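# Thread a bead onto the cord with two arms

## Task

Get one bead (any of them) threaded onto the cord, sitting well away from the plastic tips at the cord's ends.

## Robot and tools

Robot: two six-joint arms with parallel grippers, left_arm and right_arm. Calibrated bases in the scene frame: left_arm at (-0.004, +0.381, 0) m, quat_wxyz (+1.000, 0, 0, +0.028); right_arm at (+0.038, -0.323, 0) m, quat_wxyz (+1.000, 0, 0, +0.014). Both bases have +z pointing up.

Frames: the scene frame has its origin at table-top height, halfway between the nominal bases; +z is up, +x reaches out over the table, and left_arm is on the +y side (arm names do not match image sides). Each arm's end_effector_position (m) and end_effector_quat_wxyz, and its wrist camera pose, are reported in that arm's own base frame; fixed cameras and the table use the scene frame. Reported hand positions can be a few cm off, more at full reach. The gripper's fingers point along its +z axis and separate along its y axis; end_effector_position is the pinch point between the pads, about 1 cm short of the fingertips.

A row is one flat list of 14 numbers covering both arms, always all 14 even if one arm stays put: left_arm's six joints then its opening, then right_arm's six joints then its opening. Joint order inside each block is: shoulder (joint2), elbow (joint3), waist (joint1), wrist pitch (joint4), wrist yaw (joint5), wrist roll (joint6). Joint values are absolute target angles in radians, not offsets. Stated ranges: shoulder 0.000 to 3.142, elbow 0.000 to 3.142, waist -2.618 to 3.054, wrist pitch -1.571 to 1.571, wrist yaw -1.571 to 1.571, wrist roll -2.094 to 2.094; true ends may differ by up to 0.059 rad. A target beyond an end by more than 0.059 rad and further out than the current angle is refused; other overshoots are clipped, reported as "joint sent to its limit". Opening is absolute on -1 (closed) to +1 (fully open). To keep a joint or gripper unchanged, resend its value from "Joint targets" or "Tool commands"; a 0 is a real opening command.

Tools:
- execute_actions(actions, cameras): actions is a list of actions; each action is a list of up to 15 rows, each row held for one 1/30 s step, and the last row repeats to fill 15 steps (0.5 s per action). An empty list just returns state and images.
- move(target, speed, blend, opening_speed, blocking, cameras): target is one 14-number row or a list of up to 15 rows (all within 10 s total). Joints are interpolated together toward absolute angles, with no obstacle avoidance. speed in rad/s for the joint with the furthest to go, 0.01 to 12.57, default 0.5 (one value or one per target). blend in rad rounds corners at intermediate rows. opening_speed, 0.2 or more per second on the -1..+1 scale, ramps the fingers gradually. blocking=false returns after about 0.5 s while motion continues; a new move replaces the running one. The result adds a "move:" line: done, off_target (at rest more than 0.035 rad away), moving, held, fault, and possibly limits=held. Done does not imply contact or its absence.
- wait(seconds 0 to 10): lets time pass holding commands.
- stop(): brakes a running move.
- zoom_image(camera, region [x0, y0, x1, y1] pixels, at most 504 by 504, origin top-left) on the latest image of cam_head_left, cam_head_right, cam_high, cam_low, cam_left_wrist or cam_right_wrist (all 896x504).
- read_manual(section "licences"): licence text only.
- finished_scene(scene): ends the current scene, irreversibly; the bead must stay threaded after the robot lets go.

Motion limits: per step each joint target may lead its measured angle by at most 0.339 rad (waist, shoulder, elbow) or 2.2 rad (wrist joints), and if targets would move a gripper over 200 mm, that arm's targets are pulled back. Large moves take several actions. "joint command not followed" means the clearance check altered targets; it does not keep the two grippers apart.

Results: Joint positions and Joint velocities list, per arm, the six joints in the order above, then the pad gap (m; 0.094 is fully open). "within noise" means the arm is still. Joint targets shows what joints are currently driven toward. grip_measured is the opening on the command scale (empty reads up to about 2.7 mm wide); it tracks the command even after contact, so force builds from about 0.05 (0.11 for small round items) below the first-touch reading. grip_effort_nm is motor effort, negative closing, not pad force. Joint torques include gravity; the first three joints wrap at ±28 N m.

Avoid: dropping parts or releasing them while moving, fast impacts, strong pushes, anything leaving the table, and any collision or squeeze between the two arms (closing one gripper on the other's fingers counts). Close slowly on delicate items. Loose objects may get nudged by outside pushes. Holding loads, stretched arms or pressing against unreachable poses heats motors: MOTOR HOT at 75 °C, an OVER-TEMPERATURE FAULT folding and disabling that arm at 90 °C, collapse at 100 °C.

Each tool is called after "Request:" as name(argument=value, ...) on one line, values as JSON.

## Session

Request:
execute_actions(actions=[])

Scene clock: 0.00 s.
left_arm: end_effector_position=(+0.4037, +0.0121, +0.1102) grip_measured=+1.000 grip_effort_nm=n/a end_effector_quat_wxyz=(+0.590, -0.022, +0.806, +0.037) | right_arm: end_effector_position=(+0.4107, -0.0136, +0.1308) grip_measured=+1.000 grip_effort_nm=n/a end_effector_quat_wxyz=(+0.636, +0.016, +0.771, -0.041)
Joint names: [shoulder, elbow, waist, wrist pitch, wrist yaw, wrist roll]
Joint positions: left_arm=[1.534 0.395 -0.018 0.833 -0.104 0.002 0.094] | right_arm=[1.572 0.383 0.002 0.999 0.086 -0.027 0.094]
Joint velocities: within noise
Joint torques (N m): no reading
Heat: left arm: 30 °C; right arm: 34 °C.
Joint targets: left_arm=[1.523 0.406 -0.018 0.843 -0.105 0.001] | right_arm=[1.561 0.393 0.002 1.008 0.087 -0.027]
Tool commands: left_gripper/opening=+1.0 right_gripper/opening=+1.0
camera_calibration:
cam_left_wrist: T_world_to_cam=[[0.0385987, -0.987031, -0.155819, 0.0179727], [-0.870684, 0.0432949, -0.489933, 0.430825], [0.490326, 0.15458, -0.857721, 0.00785137], [0, 0, 0, 1]] pos_world=[0.370569, -0.00212655, 0.22061]
cam_right_wrist: T_world_to_cam=[[-0.0964662, -0.993725, -0.0566169, 0.0354012], [-0.795915, 0.11117, -0.595113, 0.431394], [0.597673, -0.012346, -0.801645, -0.0248206], [0, 0, 0, 1]] pos_world=[0.361603, -0.0130855, 0.238835]

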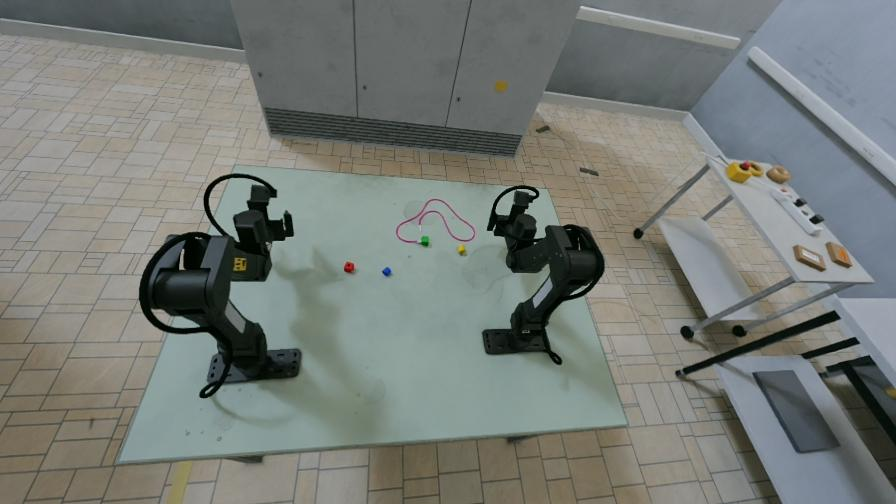

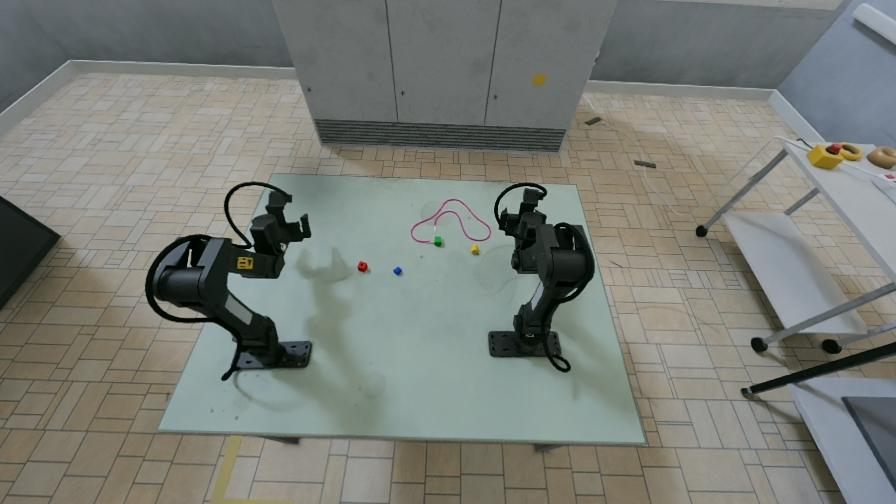

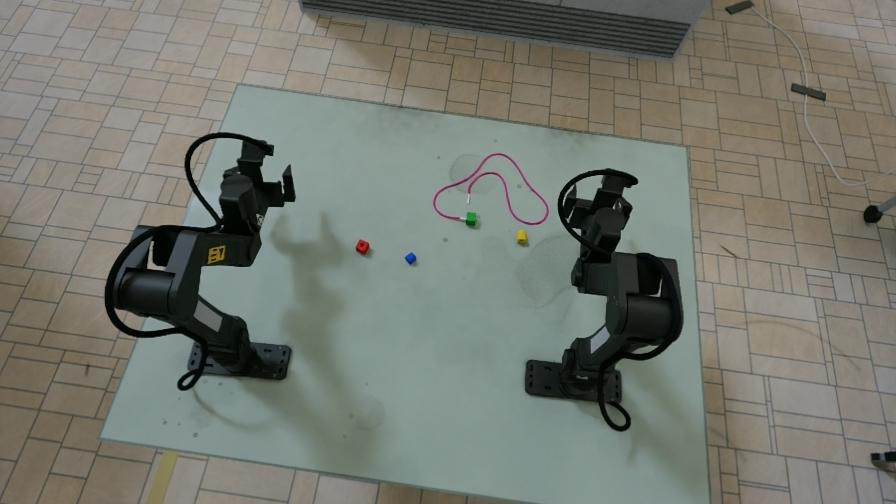

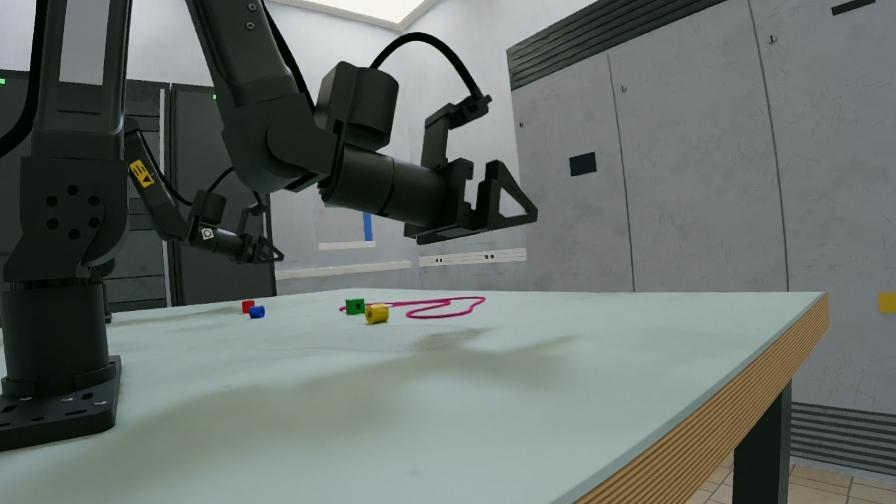

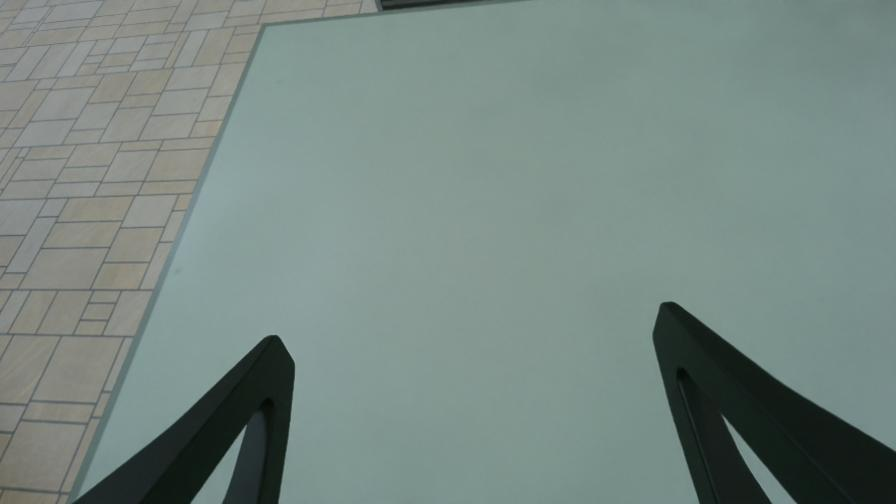

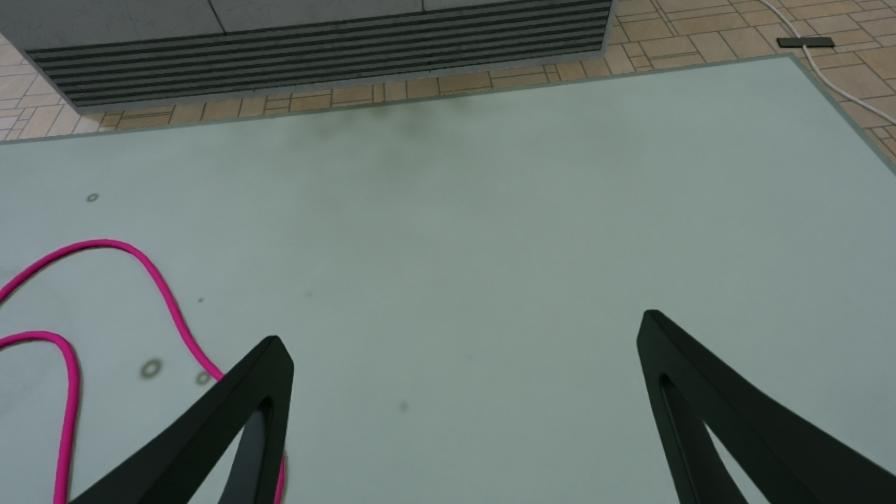

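Request:
zoom_image(camera="cam_high", region=[340, 140, 560, 280])

Request:
zoom_image(camera="cam_low", region=[230, 270, 510, 340])

Scaled by 2.291 from the camera's 896x504 image, which has a finer 1280x720 frame.

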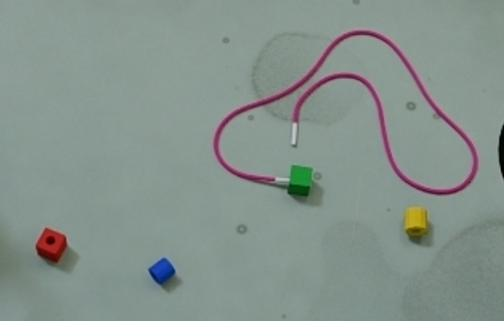

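Scaled by 1.800 from the camera's 896x504 image, which has a finer 1280x720 frame.

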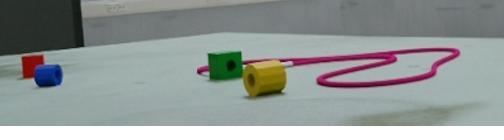

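Request:
move(target=[[1.720, 1.330, -0.300, -0.500, 0.0, 0.0, -0.1, 1.770, 1.290, 0.190, -0.410, 0.0, -0.15, -0.4], [2.107, 1.831, -0.875, -1.226, 0.0, 0.0, -0.1, 2.191, 1.836, 0.385, -0.837, 0.0, -0.345, -0.4]], speed=0.8, blend=0.1, cameras=["cam_left_wrist", "cam_right_wrist"])

Scene clock: 143.57 s.
left_arm: end_effector_position=(+0.2657, -0.3221, +0.0871) grip_measured=-0.098 grip_effort_nm=-0.090 end_effector_quat_wxyz=(+0.027, +0.428, +0.903, -0.013) | right_arm: end_effector_position=(+0.4679, +0.1896, +0.0644) grip_measured=-0.397 grip_effort_nm=-0.168 end_effector_quat_wxyz=(+0.174, -0.349, +0.921, +0.001)
Joint names: [shoulder, elbow, waist, wrist pitch, wrist yaw, wrist roll]
Joint positions: left_arm=[2.091 1.8 -0.883 -1.221 0.001 0.002 0.042] | right_arm=[2.178 1.788 0.385 -0.832 0.006 -0.34 0.028]
Joint velocities: within noise
Joint torques (N m): left_arm=[-9.48 7.82 0.65 0.39 -0.02 -0.03] | right_arm=[-10.85 10.13 0.02 0.6 -0.07 -0.04]
Heat: left arm: 31 °C; right arm: 34 °C.
Joint targets: left_arm=[2.107 1.831 -0.875 -1.226 0.000 0.000] | right_arm=[2.191 1.836 0.385 -0.837 0.000 -0.345]
move: off_target (right_arm); right_arm: the elbow is farthest, 0.048 rad from its target
camera_calibration:
cam_left_wrist: T_world_to_cam=[[-0.849431, -0.527677, -0.00494351, 0.060606], [-0.41167, 0.656769, 0.631808, 0.291796], [-0.330144, 0.538713, -0.775109, 0.441905], [0, 0, 0, 1]] pos_world=[0.317497, -0.397722, 0.158465]
cam_right_wrist: T_world_to_cam=[[0.569249, -0.81758, 0.0867048, -0.115062], [-0.774028, -0.497376, 0.391788, 0.456289], [-0.277193, -0.290137, -0.915961, 0.359614], [0, 0, 0, 1]] pos_world=[0.518362, 0.237212, 0.1606]
Images, in order (width x height): cam_left_wrist 896x504, cam_right_wrist 896x504.

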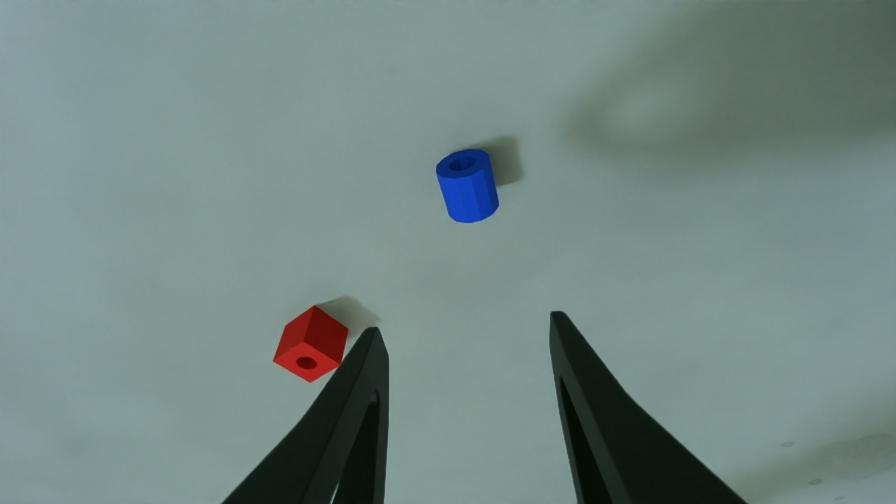

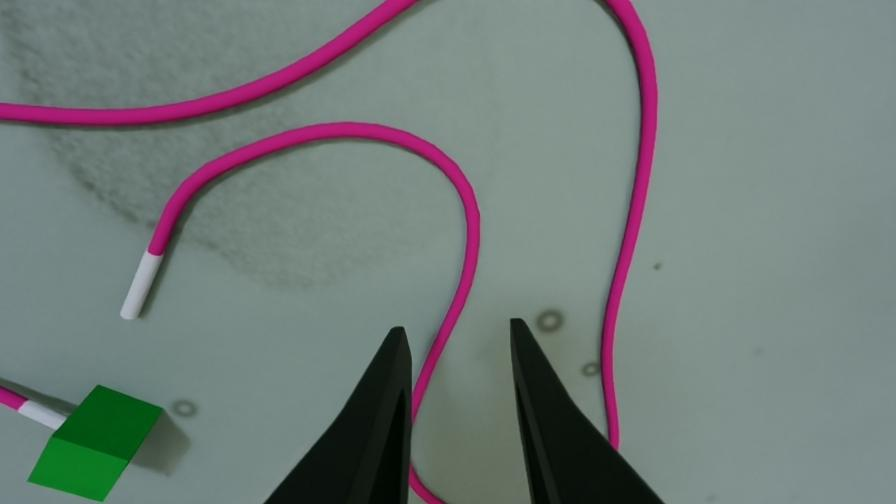

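Request:
move(target=[2.230, 1.688, -0.880, -1.037, 0.0, -0.119, -0.1, 2.277, 1.844, 0.361, -0.837, 0.0, 0.008, -0.4], speed=0.2, cameras=["cam_left_wrist", "cam_right_wrist", "cam_low"])

Request:
zoom_image(camera="cam_low", region=[400, 260, 500, 330])

Scene clock: 200.40 s.
left_arm: end_effector_position=(+0.2668, -0.3234, +0.0119) grip_measured=-0.098 grip_effort_nm=-0.085 end_effector_quat_wxyz=(-0.001, +0.375, +0.927, +0.000) | right_arm: end_effector_position=(+0.4683, +0.1813, +0.0299) grip_measured=-0.397 grip_effort_nm=-0.173 end_effector_quat_wxyz=(+0.137, -0.181, +0.974, +0.023)
Joint names: [shoulder, elbow, waist, wrist pitch, wrist yaw, wrist roll]
Joint positions: left_arm=[2.211 1.69 -0.883 -1.052 0.001 -0.114 0.042] | right_arm=[2.258 1.802 0.37 -0.836 0.006 0.002 0.028]
Joint velocities: within noise
Joint torques (N m): left_arm=[-9.98 5.03 0.25 0.45 -0.02 -0.06] | right_arm=[-10.86 9.48 -0.75 0.52 -0.05 0.08]
Heat: left arm: 30 °C; right arm: 37 °C.
Joint targets: left_arm=[2.230 1.688 -0.880 -1.037 0.000 -0.119] | right_arm=[2.277 1.844 0.361 -0.837 0.000 0.008]
move: off_target (right_arm); right_arm: the elbow is farthest, 0.042 rad from its target
camera_calibration:
cam_left_wrist: T_world_to_cam=[[-0.78243, -0.622732, 0.00284027, 0.0117501], [-0.456101, 0.576161, 0.67824, 0.325849], [-0.423998, 0.52938, -0.734835, 0.406156], [0, 0, 0, 1]] pos_world=[0.330023, -0.395435, 0.07742]
cam_right_wrist: T_world_to_cam=[[0.265695, -0.963794, -0.0225484, 0.0529312], [-0.859281, -0.247358, 0.447716, 0.459027], [-0.437083, -0.0995803, -0.893891, 0.365281], [0, 0, 0, 1]] pos_world=[0.540028, 0.200933, 0.122202]
Images, in order (width x height): cam_low 896x504, cam_left_wrist 896x504, cam_right_wrist 896x504.

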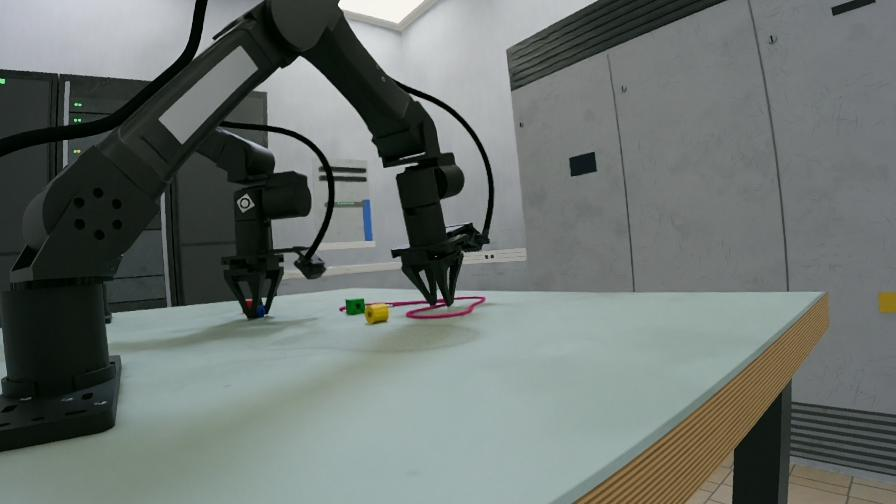

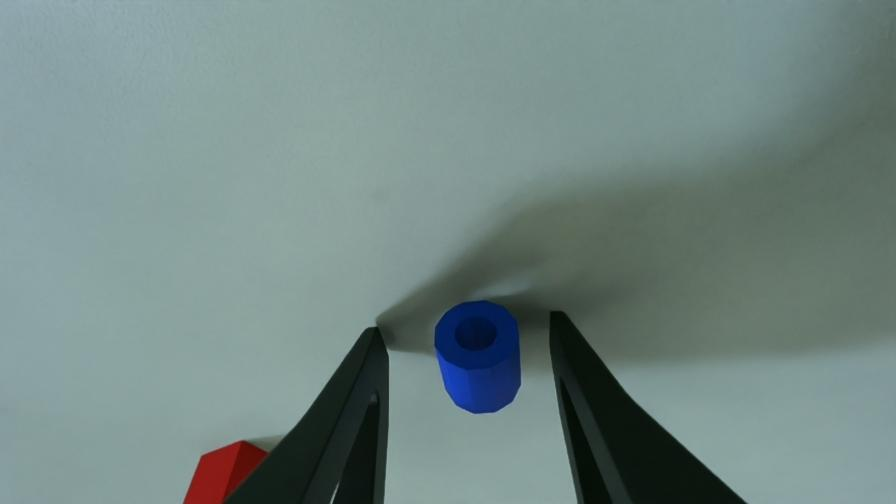

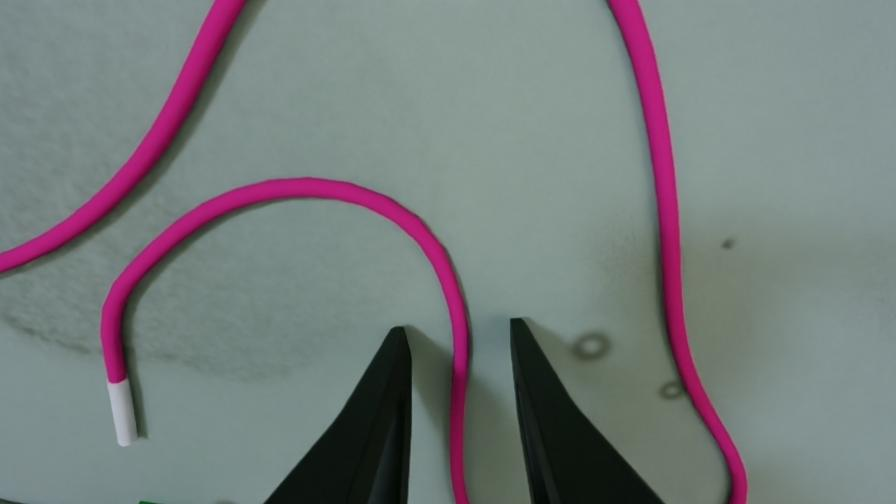

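Scaled by 5.040 from the camera's 896x504 image, which has a finer 1280x720 frame.

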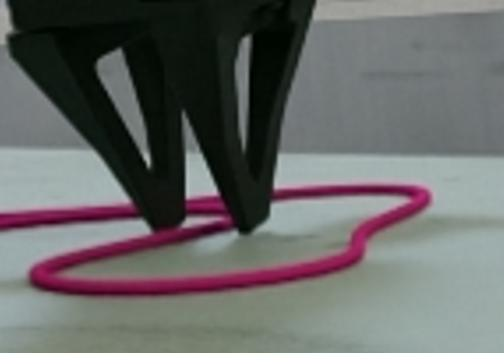

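Request:
move(target=[[2.230, 1.688, -0.880, -1.037, 0.0, -0.119, -0.1, 2.277, 1.772, 0.361, -0.803, 0.0, 0.008, -0.4], [2.230, 1.688, -0.880, -1.037, 0.0, -0.119, -0.68, 2.277, 1.772, 0.361, -0.803, 0.0, 0.008, -0.96]], speed=0.1, opening_speed=0.5, cameras=["cam_left_wrist", "cam_right_wrist"])

Scene clock: 217.07 s.
left_arm: end_effector_position=(+0.2669, -0.3235, +0.0118) grip_measured=-0.626 grip_effort_nm=-1.023 end_effector_quat_wxyz=(-0.001, +0.375, +0.927, +0.000) | right_arm: end_effector_position=(+0.4697, +0.1833, +0.0294) grip_measured=-0.957 grip_effort_nm=-1.004 end_effector_quat_wxyz=(+0.141, -0.180, +0.973, +0.027)
Joint names: [shoulder, elbow, waist, wrist pitch, wrist yaw, wrist roll]
Joint positions: left_arm=[2.211 1.69 -0.883 -1.051 0.001 -0.115 0.018] | right_arm=[2.258 1.797 0.37 -0.822 -0.001 0.003 0.002]
Joint velocities: within noise
Joint torques (N m): left_arm=[-10 5.03 0.24 0.46 -0.02 -0.05] | right_arm=[-10.84 4.38 -0.72 0.74 0 0.06]
Heat: left arm: 31 °C; right arm: 38 °C.
Joint targets: left_arm=[2.230 1.688 -0.880 -1.037 0.000 -0.119] | right_arm=[2.277 1.772 0.361 -0.803 0.000 0.008]
move: done
camera_calibration:
cam_left_wrist: T_world_to_cam=[[-0.781999, -0.623273, 0.00288322, 0.0114068], [-0.456815, 0.576285, 0.677655, 0.326282], [-0.424026, 0.528608, -0.735375, 0.405997], [0, 0, 0, 1]] pos_world=[0.330124, -0.395535, 0.0774206]
cam_right_wrist: T_world_to_cam=[[0.266823, -0.963255, -0.0307484, 0.0540419], [-0.861796, -0.252757, 0.439798, 0.463295], [-0.431409, -0.0908492, -0.89757, 0.361519], [0, 0, 0, 1]] pos_world=[0.540809, 0.202001, 0.122394]
Images, in order (width x height): cam_left_wrist 896x504, cam_right_wrist 896x504.

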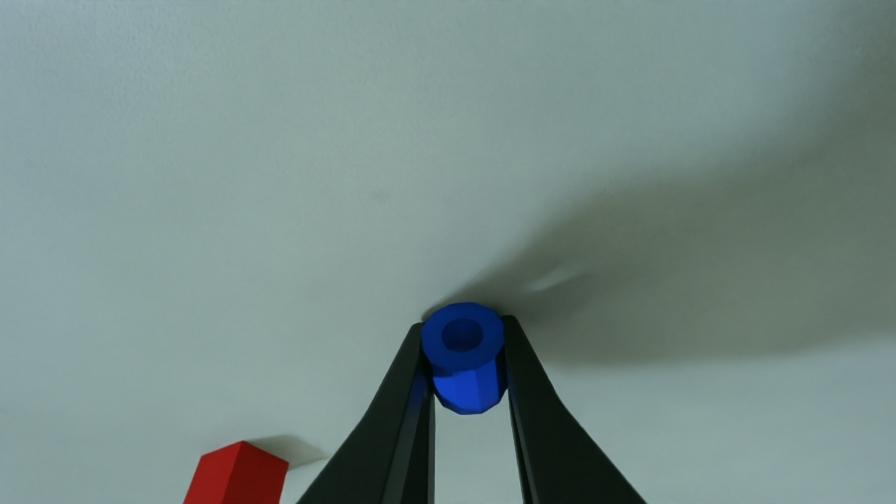

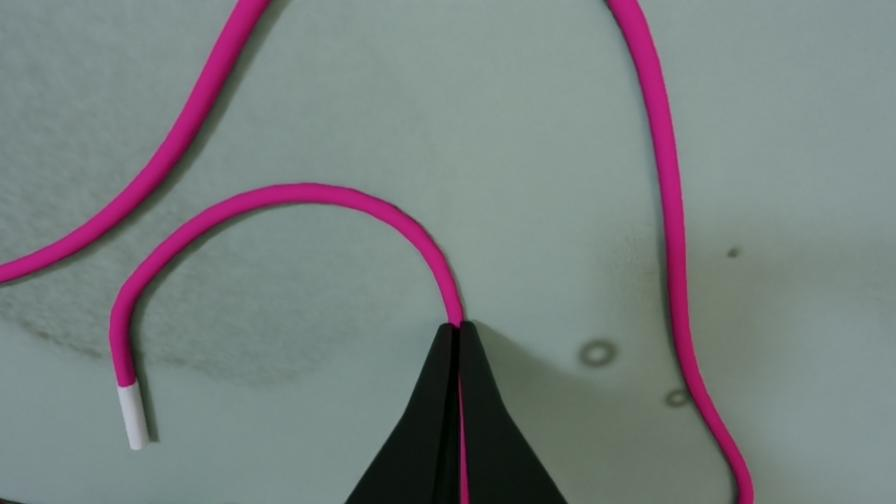

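Request:
move(target=[[1.890, 1.262, -0.930, 0.090, 0.0, -0.050, -0.68, 1.740, 1.590, 0.380, -0.890, -0.120, 0.008, -0.96], [2.3815, 1.053, -0.974, 1.3355, 0.0, 0.0, -0.68, 1.218, 1.384, 0.394, -0.958, -0.258, 0.008, -0.96]], speed=0.45, blend=0.05, cameras=["cam_left_wrist", "cam_low", "cam_high"])

Request:
zoom_image(camera="cam_low", region=[240, 80, 480, 330])

Scene clock: 288.27 s.
left_arm: end_effector_position=(+0.3297, -0.4749, +0.0782) grip_measured=-0.627 grip_effort_nm=-1.023 end_effector_quat_wxyz=(+0.618, +0.328, +0.634, -0.328) | right_arm: end_effector_position=(+0.2956, +0.1679, +0.2937) grip_measured=-0.955 grip_effort_nm=-0.662 end_effector_quat_wxyz=(+0.347, -0.219, +0.893, +0.185)
Joint names: [shoulder, elbow, waist, wrist pitch, wrist yaw, wrist roll]
Joint positions: left_arm=[2.362 1.055 -0.966 1.286 0.001 -0.011 0.018] | right_arm=[1.241 1.402 0.385 -0.955 -0.247 0.005 0.002]
Joint velocities: left_arm=[within noise] | right_arm=[0.017 -0.007 -0.017 -0.081 -0.081 -0.051 0.009]
Joint torques (N m): left_arm=[-9.88 3.99 -0.69 2 -0.02 0.09] | right_arm=[-5.42 5.26 0.76 1.27 -0.19 0.02]
Heat: left arm: 31 °C; right arm: 38 °C.
Joint targets: left_arm=[2.382 1.053 -0.974 1.336 0.000 0.000] | right_arm=[1.218 1.384 0.394 -0.958 -0.258 0.008]
move: off_target (left_arm); left_arm: the wrist pitch is farthest, 0.049 rad from its target
camera_calibration:
cam_left_wrist: T_world_to_cam=[[-0.819521, -0.560662, -0.1185, 0.0175772], [-0.319974, 0.619257, -0.717034, 0.481519], [0.475396, -0.549708, -0.686892, -0.25098], [0, 0, 0, 1]] pos_world=[0.287793, -0.426295, 0.174953]
Images, in order (width x height): cam_high 896x504, cam_low 896x504, cam_left_wrist 896x504.

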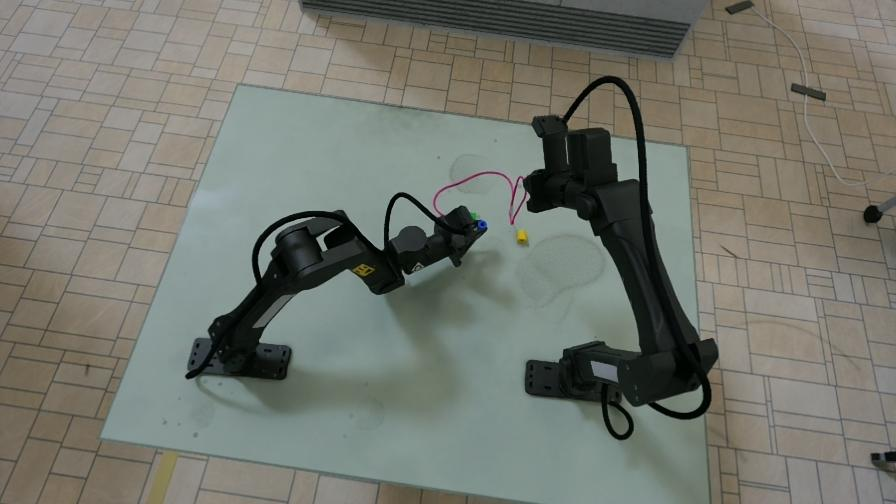

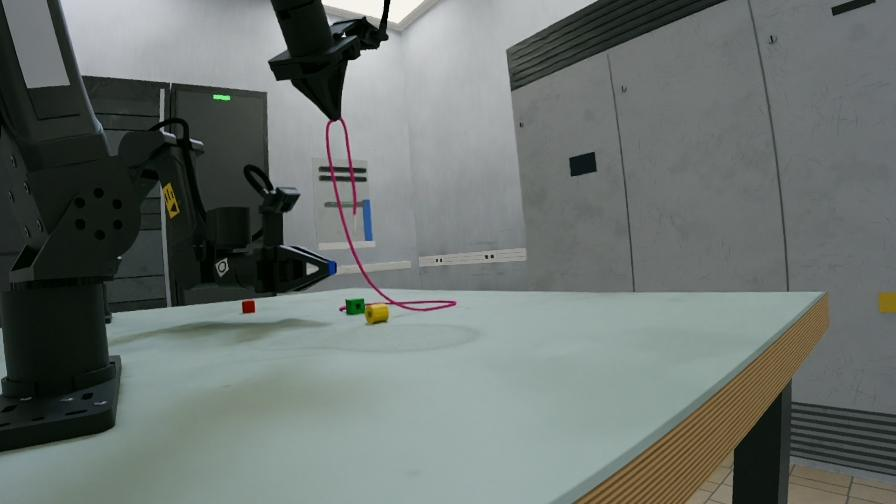

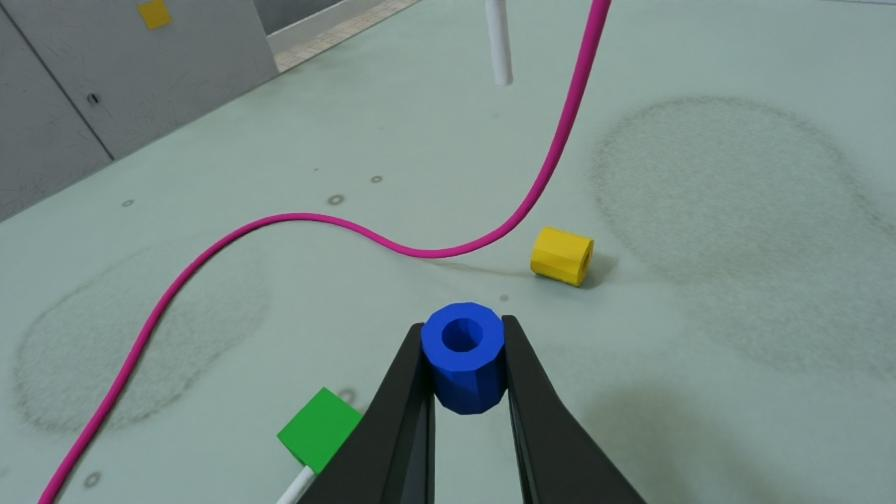

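Scaled by 2.016 from the camera's 896x504 image, which has a finer 1280x720 frame.

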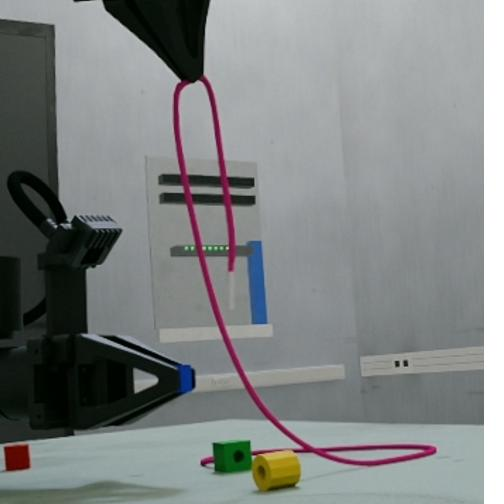

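Request:
move(target=[2.3815, 1.053, -0.974, 1.3355, 0.0, 0.0, -0.68, 1.275, 1.256, 0.497, -0.804, -0.258, 0.008, -0.96], speed=0.15, cameras=["cam_left_wrist", "cam_low"])

Request:
zoom_image(camera="cam_low", region=[270, 180, 390, 300])

Scene clock: 306.27 s.
left_arm: end_effector_position=(+0.3297, -0.4749, +0.0783) grip_measured=-0.627 grip_effort_nm=-1.028 end_effector_quat_wxyz=(+0.618, +0.328, +0.634, -0.328) | right_arm: end_effector_position=(+0.2877, +0.2041, +0.2502) grip_measured=-0.955 grip_effort_nm=-0.662 end_effector_quat_wxyz=(+0.316, -0.265, +0.889, +0.199)
Joint names: [shoulder, elbow, waist, wrist pitch, wrist yaw, wrist roll]
Joint positions: left_arm=[2.362 1.055 -0.966 1.286 0.001 -0.011 0.018] | right_arm=[1.272 1.272 0.49 -0.837 -0.249 0.006 0.002]
Joint velocities: left_arm=[within noise] | right_arm=[0.012 0.002 -0.012 0.066 0.066 -0.022 0.009]
Joint torques (N m): left_arm=[-9.87 4 -0.68 1.99 -0.03 0.09] | right_arm=[-3.86 5.68 0.62 1.56 -0.2 0.03]
Heat: left arm: 30 °C; right arm: 34 °C.
Joint targets: left_arm=[2.382 1.053 -0.974 1.335 0.000 0.000] | right_arm=[1.275 1.256 0.497 -0.804 -0.258 0.008]
move: off_target (left_arm); left_arm: the wrist pitch is farthest, 0.049 rad from its target
camera_calibration:
cam_left_wrist: T_world_to_cam=[[-0.819528, -0.560648, -0.118524, 0.017601], [-0.319774, 0.619068, -0.717286, 0.481497], [0.475519, -0.549935, -0.686625, -0.25109], [0, 0, 0, 1]] pos_world=[0.287793, -0.426294, 0.175053]
Images, in order (width x height): cam_low 896x504, cam_left_wrist 896x504.

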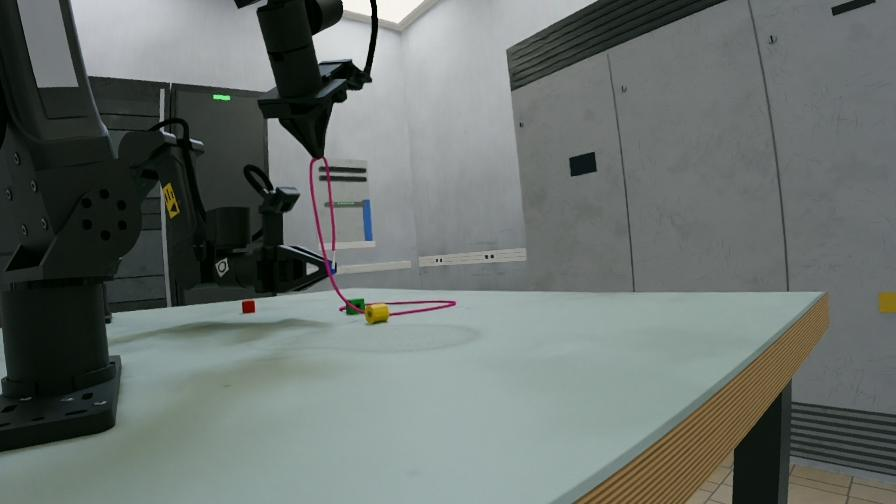

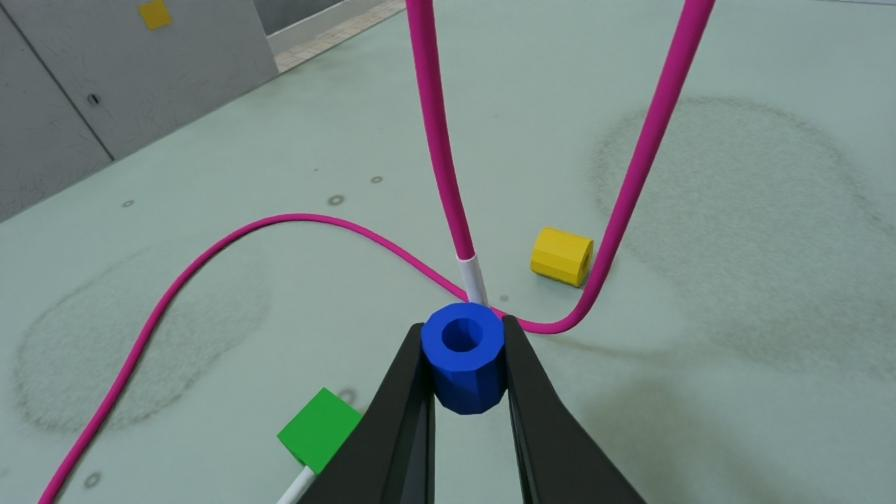

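Scaled by 4.200 from the camera's 896x504 image, which has a finer 1280x720 frame.

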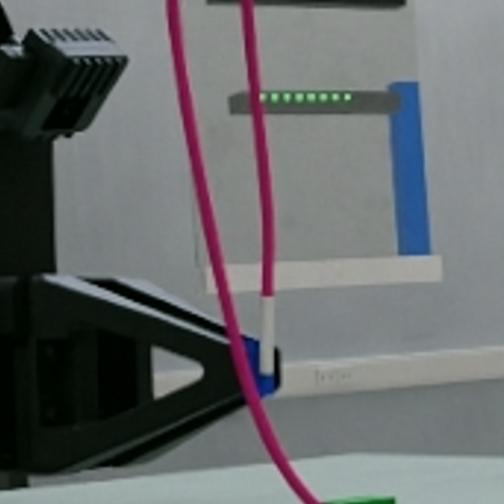

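Request:
move(target=[2.3815, 1.053, -0.974, 1.3355, 0, 0, -0.68, 1.320, 1.434, 0.537, -0.936, -0.258, 0.008, -0.96], speed=0.2, cameras=["cam_low", "cam_left_wrist"])

Request:
zoom_image(camera="cam_low", region=[400, 100, 700, 300])

Request:
zoom_image(camera="cam_left_wrist", region=[330, 220, 610, 400])

Scene clock: 347.47 s.
left_arm: end_effector_position=(+0.3297, -0.4749, +0.0783) grip_measured=-0.627 grip_effort_nm=-1.038 end_effector_quat_wxyz=(+0.618, +0.328, +0.634, -0.328) | right_arm: end_effector_position=(+0.2809, +0.2160, +0.2690) grip_measured=-0.956 grip_effort_nm=-0.676 end_effector_quat_wxyz=(+0.304, -0.282, +0.887, +0.204)
Joint names: [shoulder, elbow, waist, wrist pitch, wrist yaw, wrist roll]
Joint positions: left_arm=[2.362 1.055 -0.966 1.286 0.001 -0.011 0.018] | right_arm=[1.312 1.389 0.529 -0.933 -0.249 0.006 0.002]
Joint velocities: left_arm=[within noise] | right_arm=[-0.002 -0.002 0.012 0.007 -0.051 -0.066 0.011]
Joint torques (N m): left_arm=[-9.88 4 -0.69 1.99 -0.02 0.09] | right_arm=[-3.81 10.13 0.7 1.16 -0.19 0.02]
Heat: left arm: 31 °C; right arm: 32 °C.
Joint targets: left_arm=[2.382 1.053 -0.974 1.335 0.000 0.000] | right_arm=[1.320 1.434 0.537 -0.936 -0.258 0.008]
move: off_target (left_arm, right_arm); left_arm: the wrist pitch is farthest, 0.049 rad from its target; right_arm: the elbow is farthest, 0.045 rad from its target
camera_calibration:
cam_left_wrist: T_world_to_cam=[[-0.819528, -0.560648, -0.118524, 0.017601], [-0.319774, 0.619068, -0.717286, 0.481497], [0.475519, -0.549935, -0.686625, -0.25109], [0, 0, 0, 1]] pos_world=[0.287793, -0.426294, 0.175053]
Images, in order (width x height): cam_low 896x504, cam_left_wrist 896x504.

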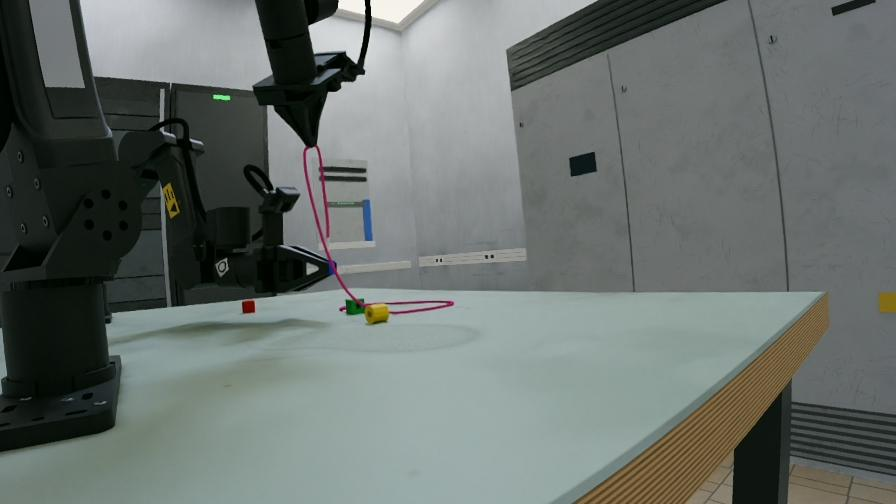

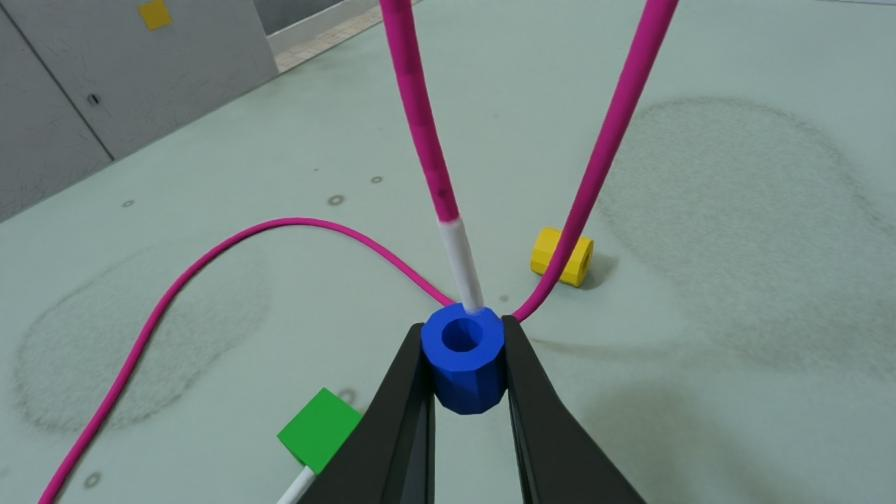

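Scaled by 1.680 from the camera's 896x504 image, which has a finer 1280x720 frame.

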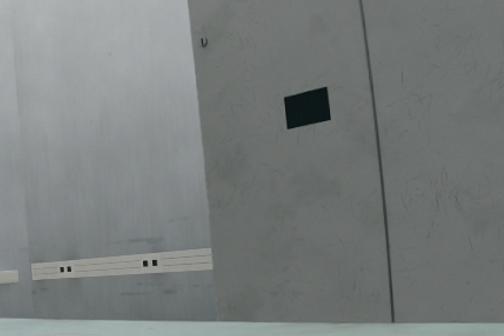

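Scaled by 1.800 from the camera's 896x504 image, which has a finer 1280x720 frame.

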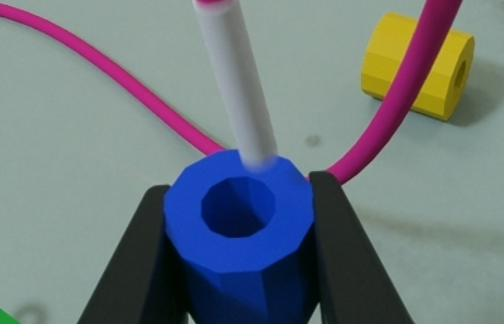

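Request:
zoom_image(camera="cam_low", region=[270, 180, 400, 300])

Scaled by 3.877 from the camera's 896x504 image, which has a finer 1280x720 frame.

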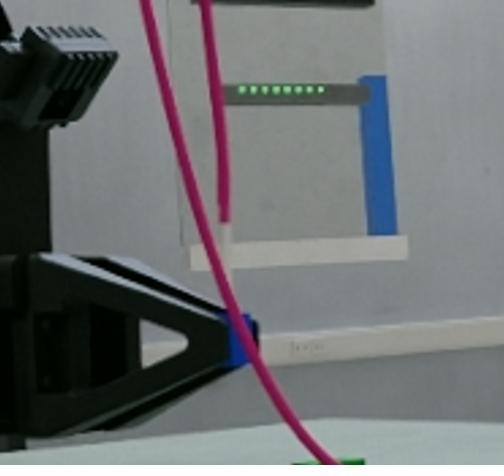

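Request:
move(target=[2.3815, 1.053, -0.974, 1.3355, 0, 0, -0.68, 1.333, 1.443, 0.5176, -0.933, -0.258, 0.008, -0.96], speed=0.1, cameras=["cam_low", "cam_left_wrist"])

Request:
zoom_image(camera="cam_low", region=[270, 180, 400, 300])

Request:
zoom_image(camera="cam_left_wrist", region=[330, 200, 610, 380])

Scene clock: 359.23 s.
left_arm: end_effector_position=(+0.3297, -0.4749, +0.0783) grip_measured=-0.627 grip_effort_nm=-1.028 end_effector_quat_wxyz=(+0.618, +0.328, +0.634, -0.328) | right_arm: end_effector_position=(+0.2834, +0.2174, +0.2667) grip_measured=-0.955 grip_effort_nm=-0.955 end_effector_quat_wxyz=(+0.300, -0.282, +0.888, +0.203)
Joint names: [shoulder, elbow, waist, wrist pitch, wrist yaw, wrist roll]
Joint positions: left_arm=[2.362 1.055 -0.966 1.286 0.001 -0.011 0.018] | right_arm=[1.328 1.397 0.529 -0.934 -0.249 0.006 0.002]
Joint velocities: within noise
Joint torques (N m): left_arm=[-9.87 3.99 -0.69 1.99 -0.03 0.09] | right_arm=[-4.16 10.21 -0.99 1.23 -0.19 0.05]
Heat: left arm: 32 °C; right arm: 31 °C.
Joint targets: left_arm=[2.382 1.053 -0.974 1.335 0.000 0.000] | right_arm=[1.333 1.443 0.518 -0.933 -0.258 0.008]
move: off_target (left_arm, right_arm); left_arm: the wrist pitch is farthest, 0.049 rad from its target; right_arm: the elbow is farthest, 0.046 rad from its target
camera_calibration:
cam_left_wrist: T_world_to_cam=[[-0.819528, -0.560648, -0.118524, 0.017601], [-0.319774, 0.619068, -0.717286, 0.481497], [0.475519, -0.549935, -0.686625, -0.25109], [0, 0, 0, 1]] pos_world=[0.287793, -0.426294, 0.175053]
Images, in order (width x height): cam_low 896x504, cam_left_wrist 896x504.

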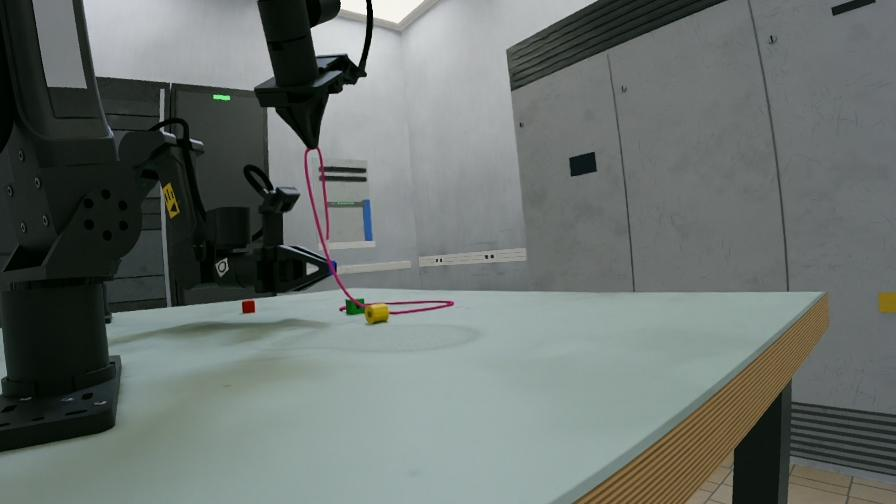

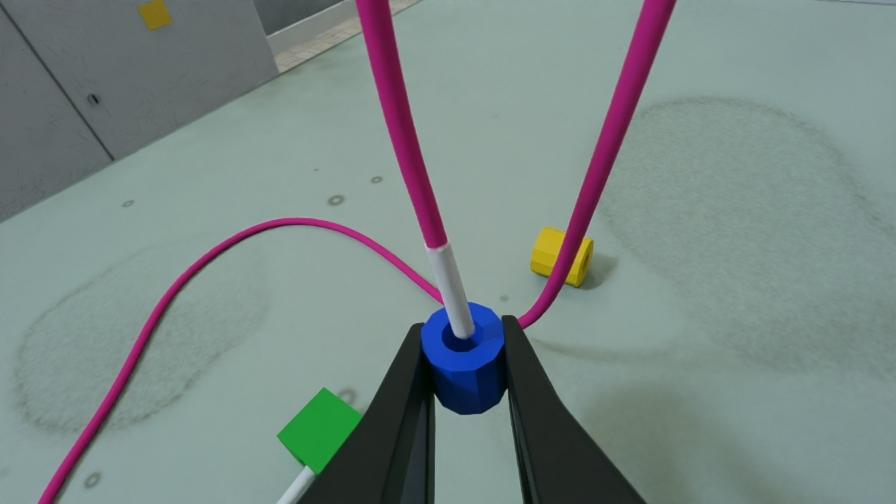

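Scaled by 3.877 from the camera's 896x504 image, which has a finer 1280x720 frame.

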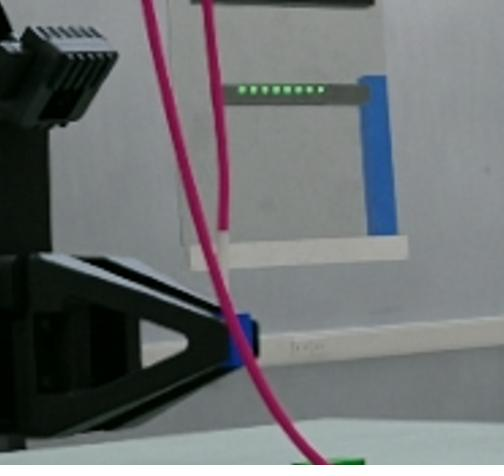

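Scaled by 1.800 from the camera's 896x504 image, which has a finer 1280x720 frame.

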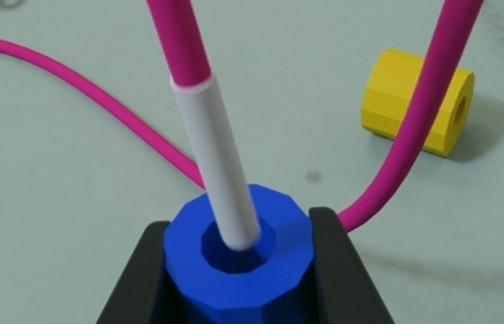

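Request:
move(target=[2.3815, 1.053, -0.974, 1.3355, 0, 0, -0.68, 1.336, 1.446, 0.506, -0.933, -0.258, 0.008, -0.96], speed=0.1, cameras=["cam_low", "cam_left_wrist"])

Request:
zoom_image(camera="cam_low", region=[270, 180, 400, 300])

Request:
zoom_image(camera="cam_left_wrist", region=[330, 200, 610, 380])

Scene clock: 370.30 s.
left_arm: end_effector_position=(+0.3297, -0.4749, +0.0783) grip_measured=-0.627 grip_effort_nm=-1.028 end_effector_quat_wxyz=(+0.618, +0.328, +0.634, -0.328) | right_arm: end_effector_position=(+0.2864, +0.2134, +0.2667) grip_measured=-0.957 grip_effort_nm=-0.989 end_effector_quat_wxyz=(+0.302, -0.276, +0.890, +0.201)
Joint names: [shoulder, elbow, waist, wrist pitch, wrist yaw, wrist roll]
Joint positions: left_arm=[2.362 1.055 -0.966 1.286 0.001 -0.011 0.018] | right_arm=[1.328 1.397 0.514 -0.934 -0.249 0.006 0.002]
Joint velocities: within noise
Joint torques (N m): left_arm=[-9.88 4 -0.69 1.98 -0.02 0.09] | right_arm=[-3.85 10.47 -0.72 1.23 -0.2 0.04]
Heat: left arm: 32 °C; right arm: 31 °C.
Joint targets: left_arm=[2.382 1.053 -0.974 1.335 0.000 0.000] | right_arm=[1.336 1.446 0.506 -0.933 -0.258 0.008]
move: off_target (left_arm, right_arm); left_arm: the wrist pitch is farthest, 0.049 rad from its target; right_arm: the elbow is farthest, 0.049 rad from its target
camera_calibration:
cam_left_wrist: T_world_to_cam=[[-0.819528, -0.560648, -0.118524, 0.017601], [-0.319774, 0.619068, -0.717286, 0.481497], [0.475519, -0.549935, -0.686625, -0.25109], [0, 0, 0, 1]] pos_world=[0.287793, -0.426294, 0.175053]
Images, in order (width x height): cam_low 896x504, cam_left_wrist 896x504.

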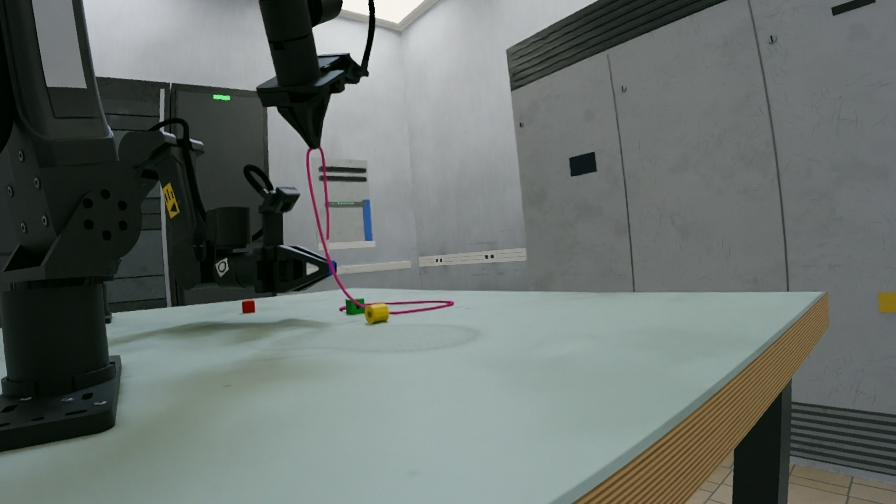

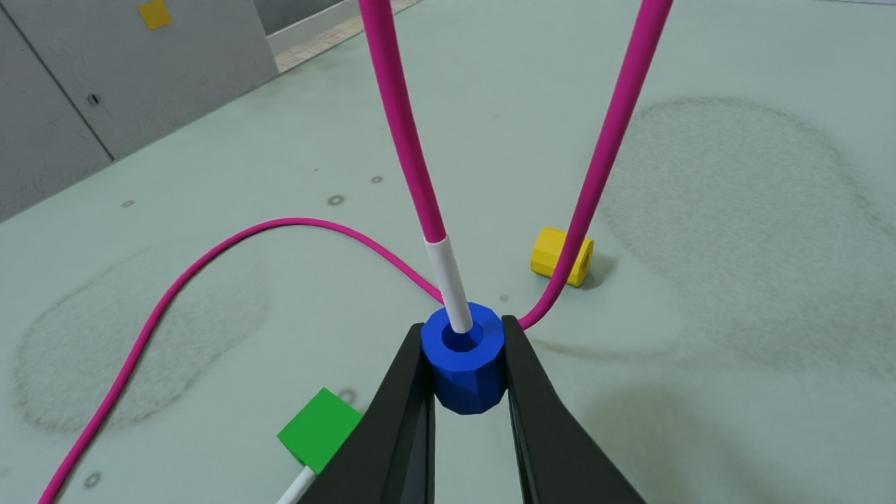

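Scaled by 3.877 from the camera's 896x504 image, which has a finer 1280x720 frame.

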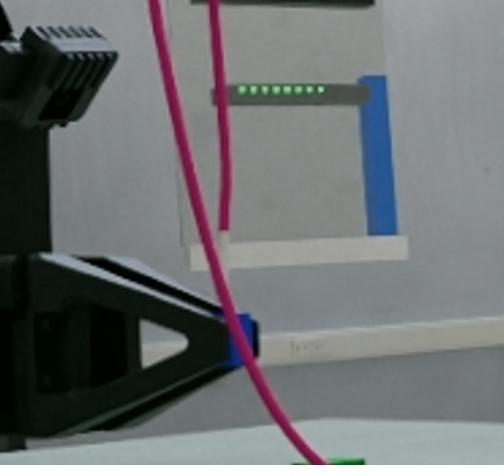

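Scaled by 1.800 from the camera's 896x504 image, which has a finer 1280x720 frame.

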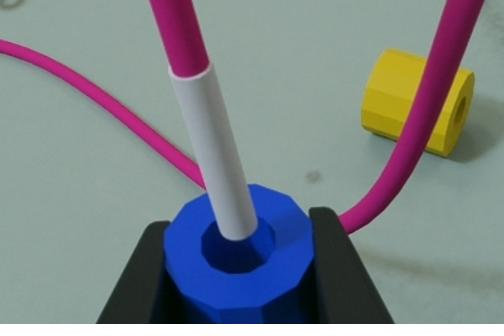

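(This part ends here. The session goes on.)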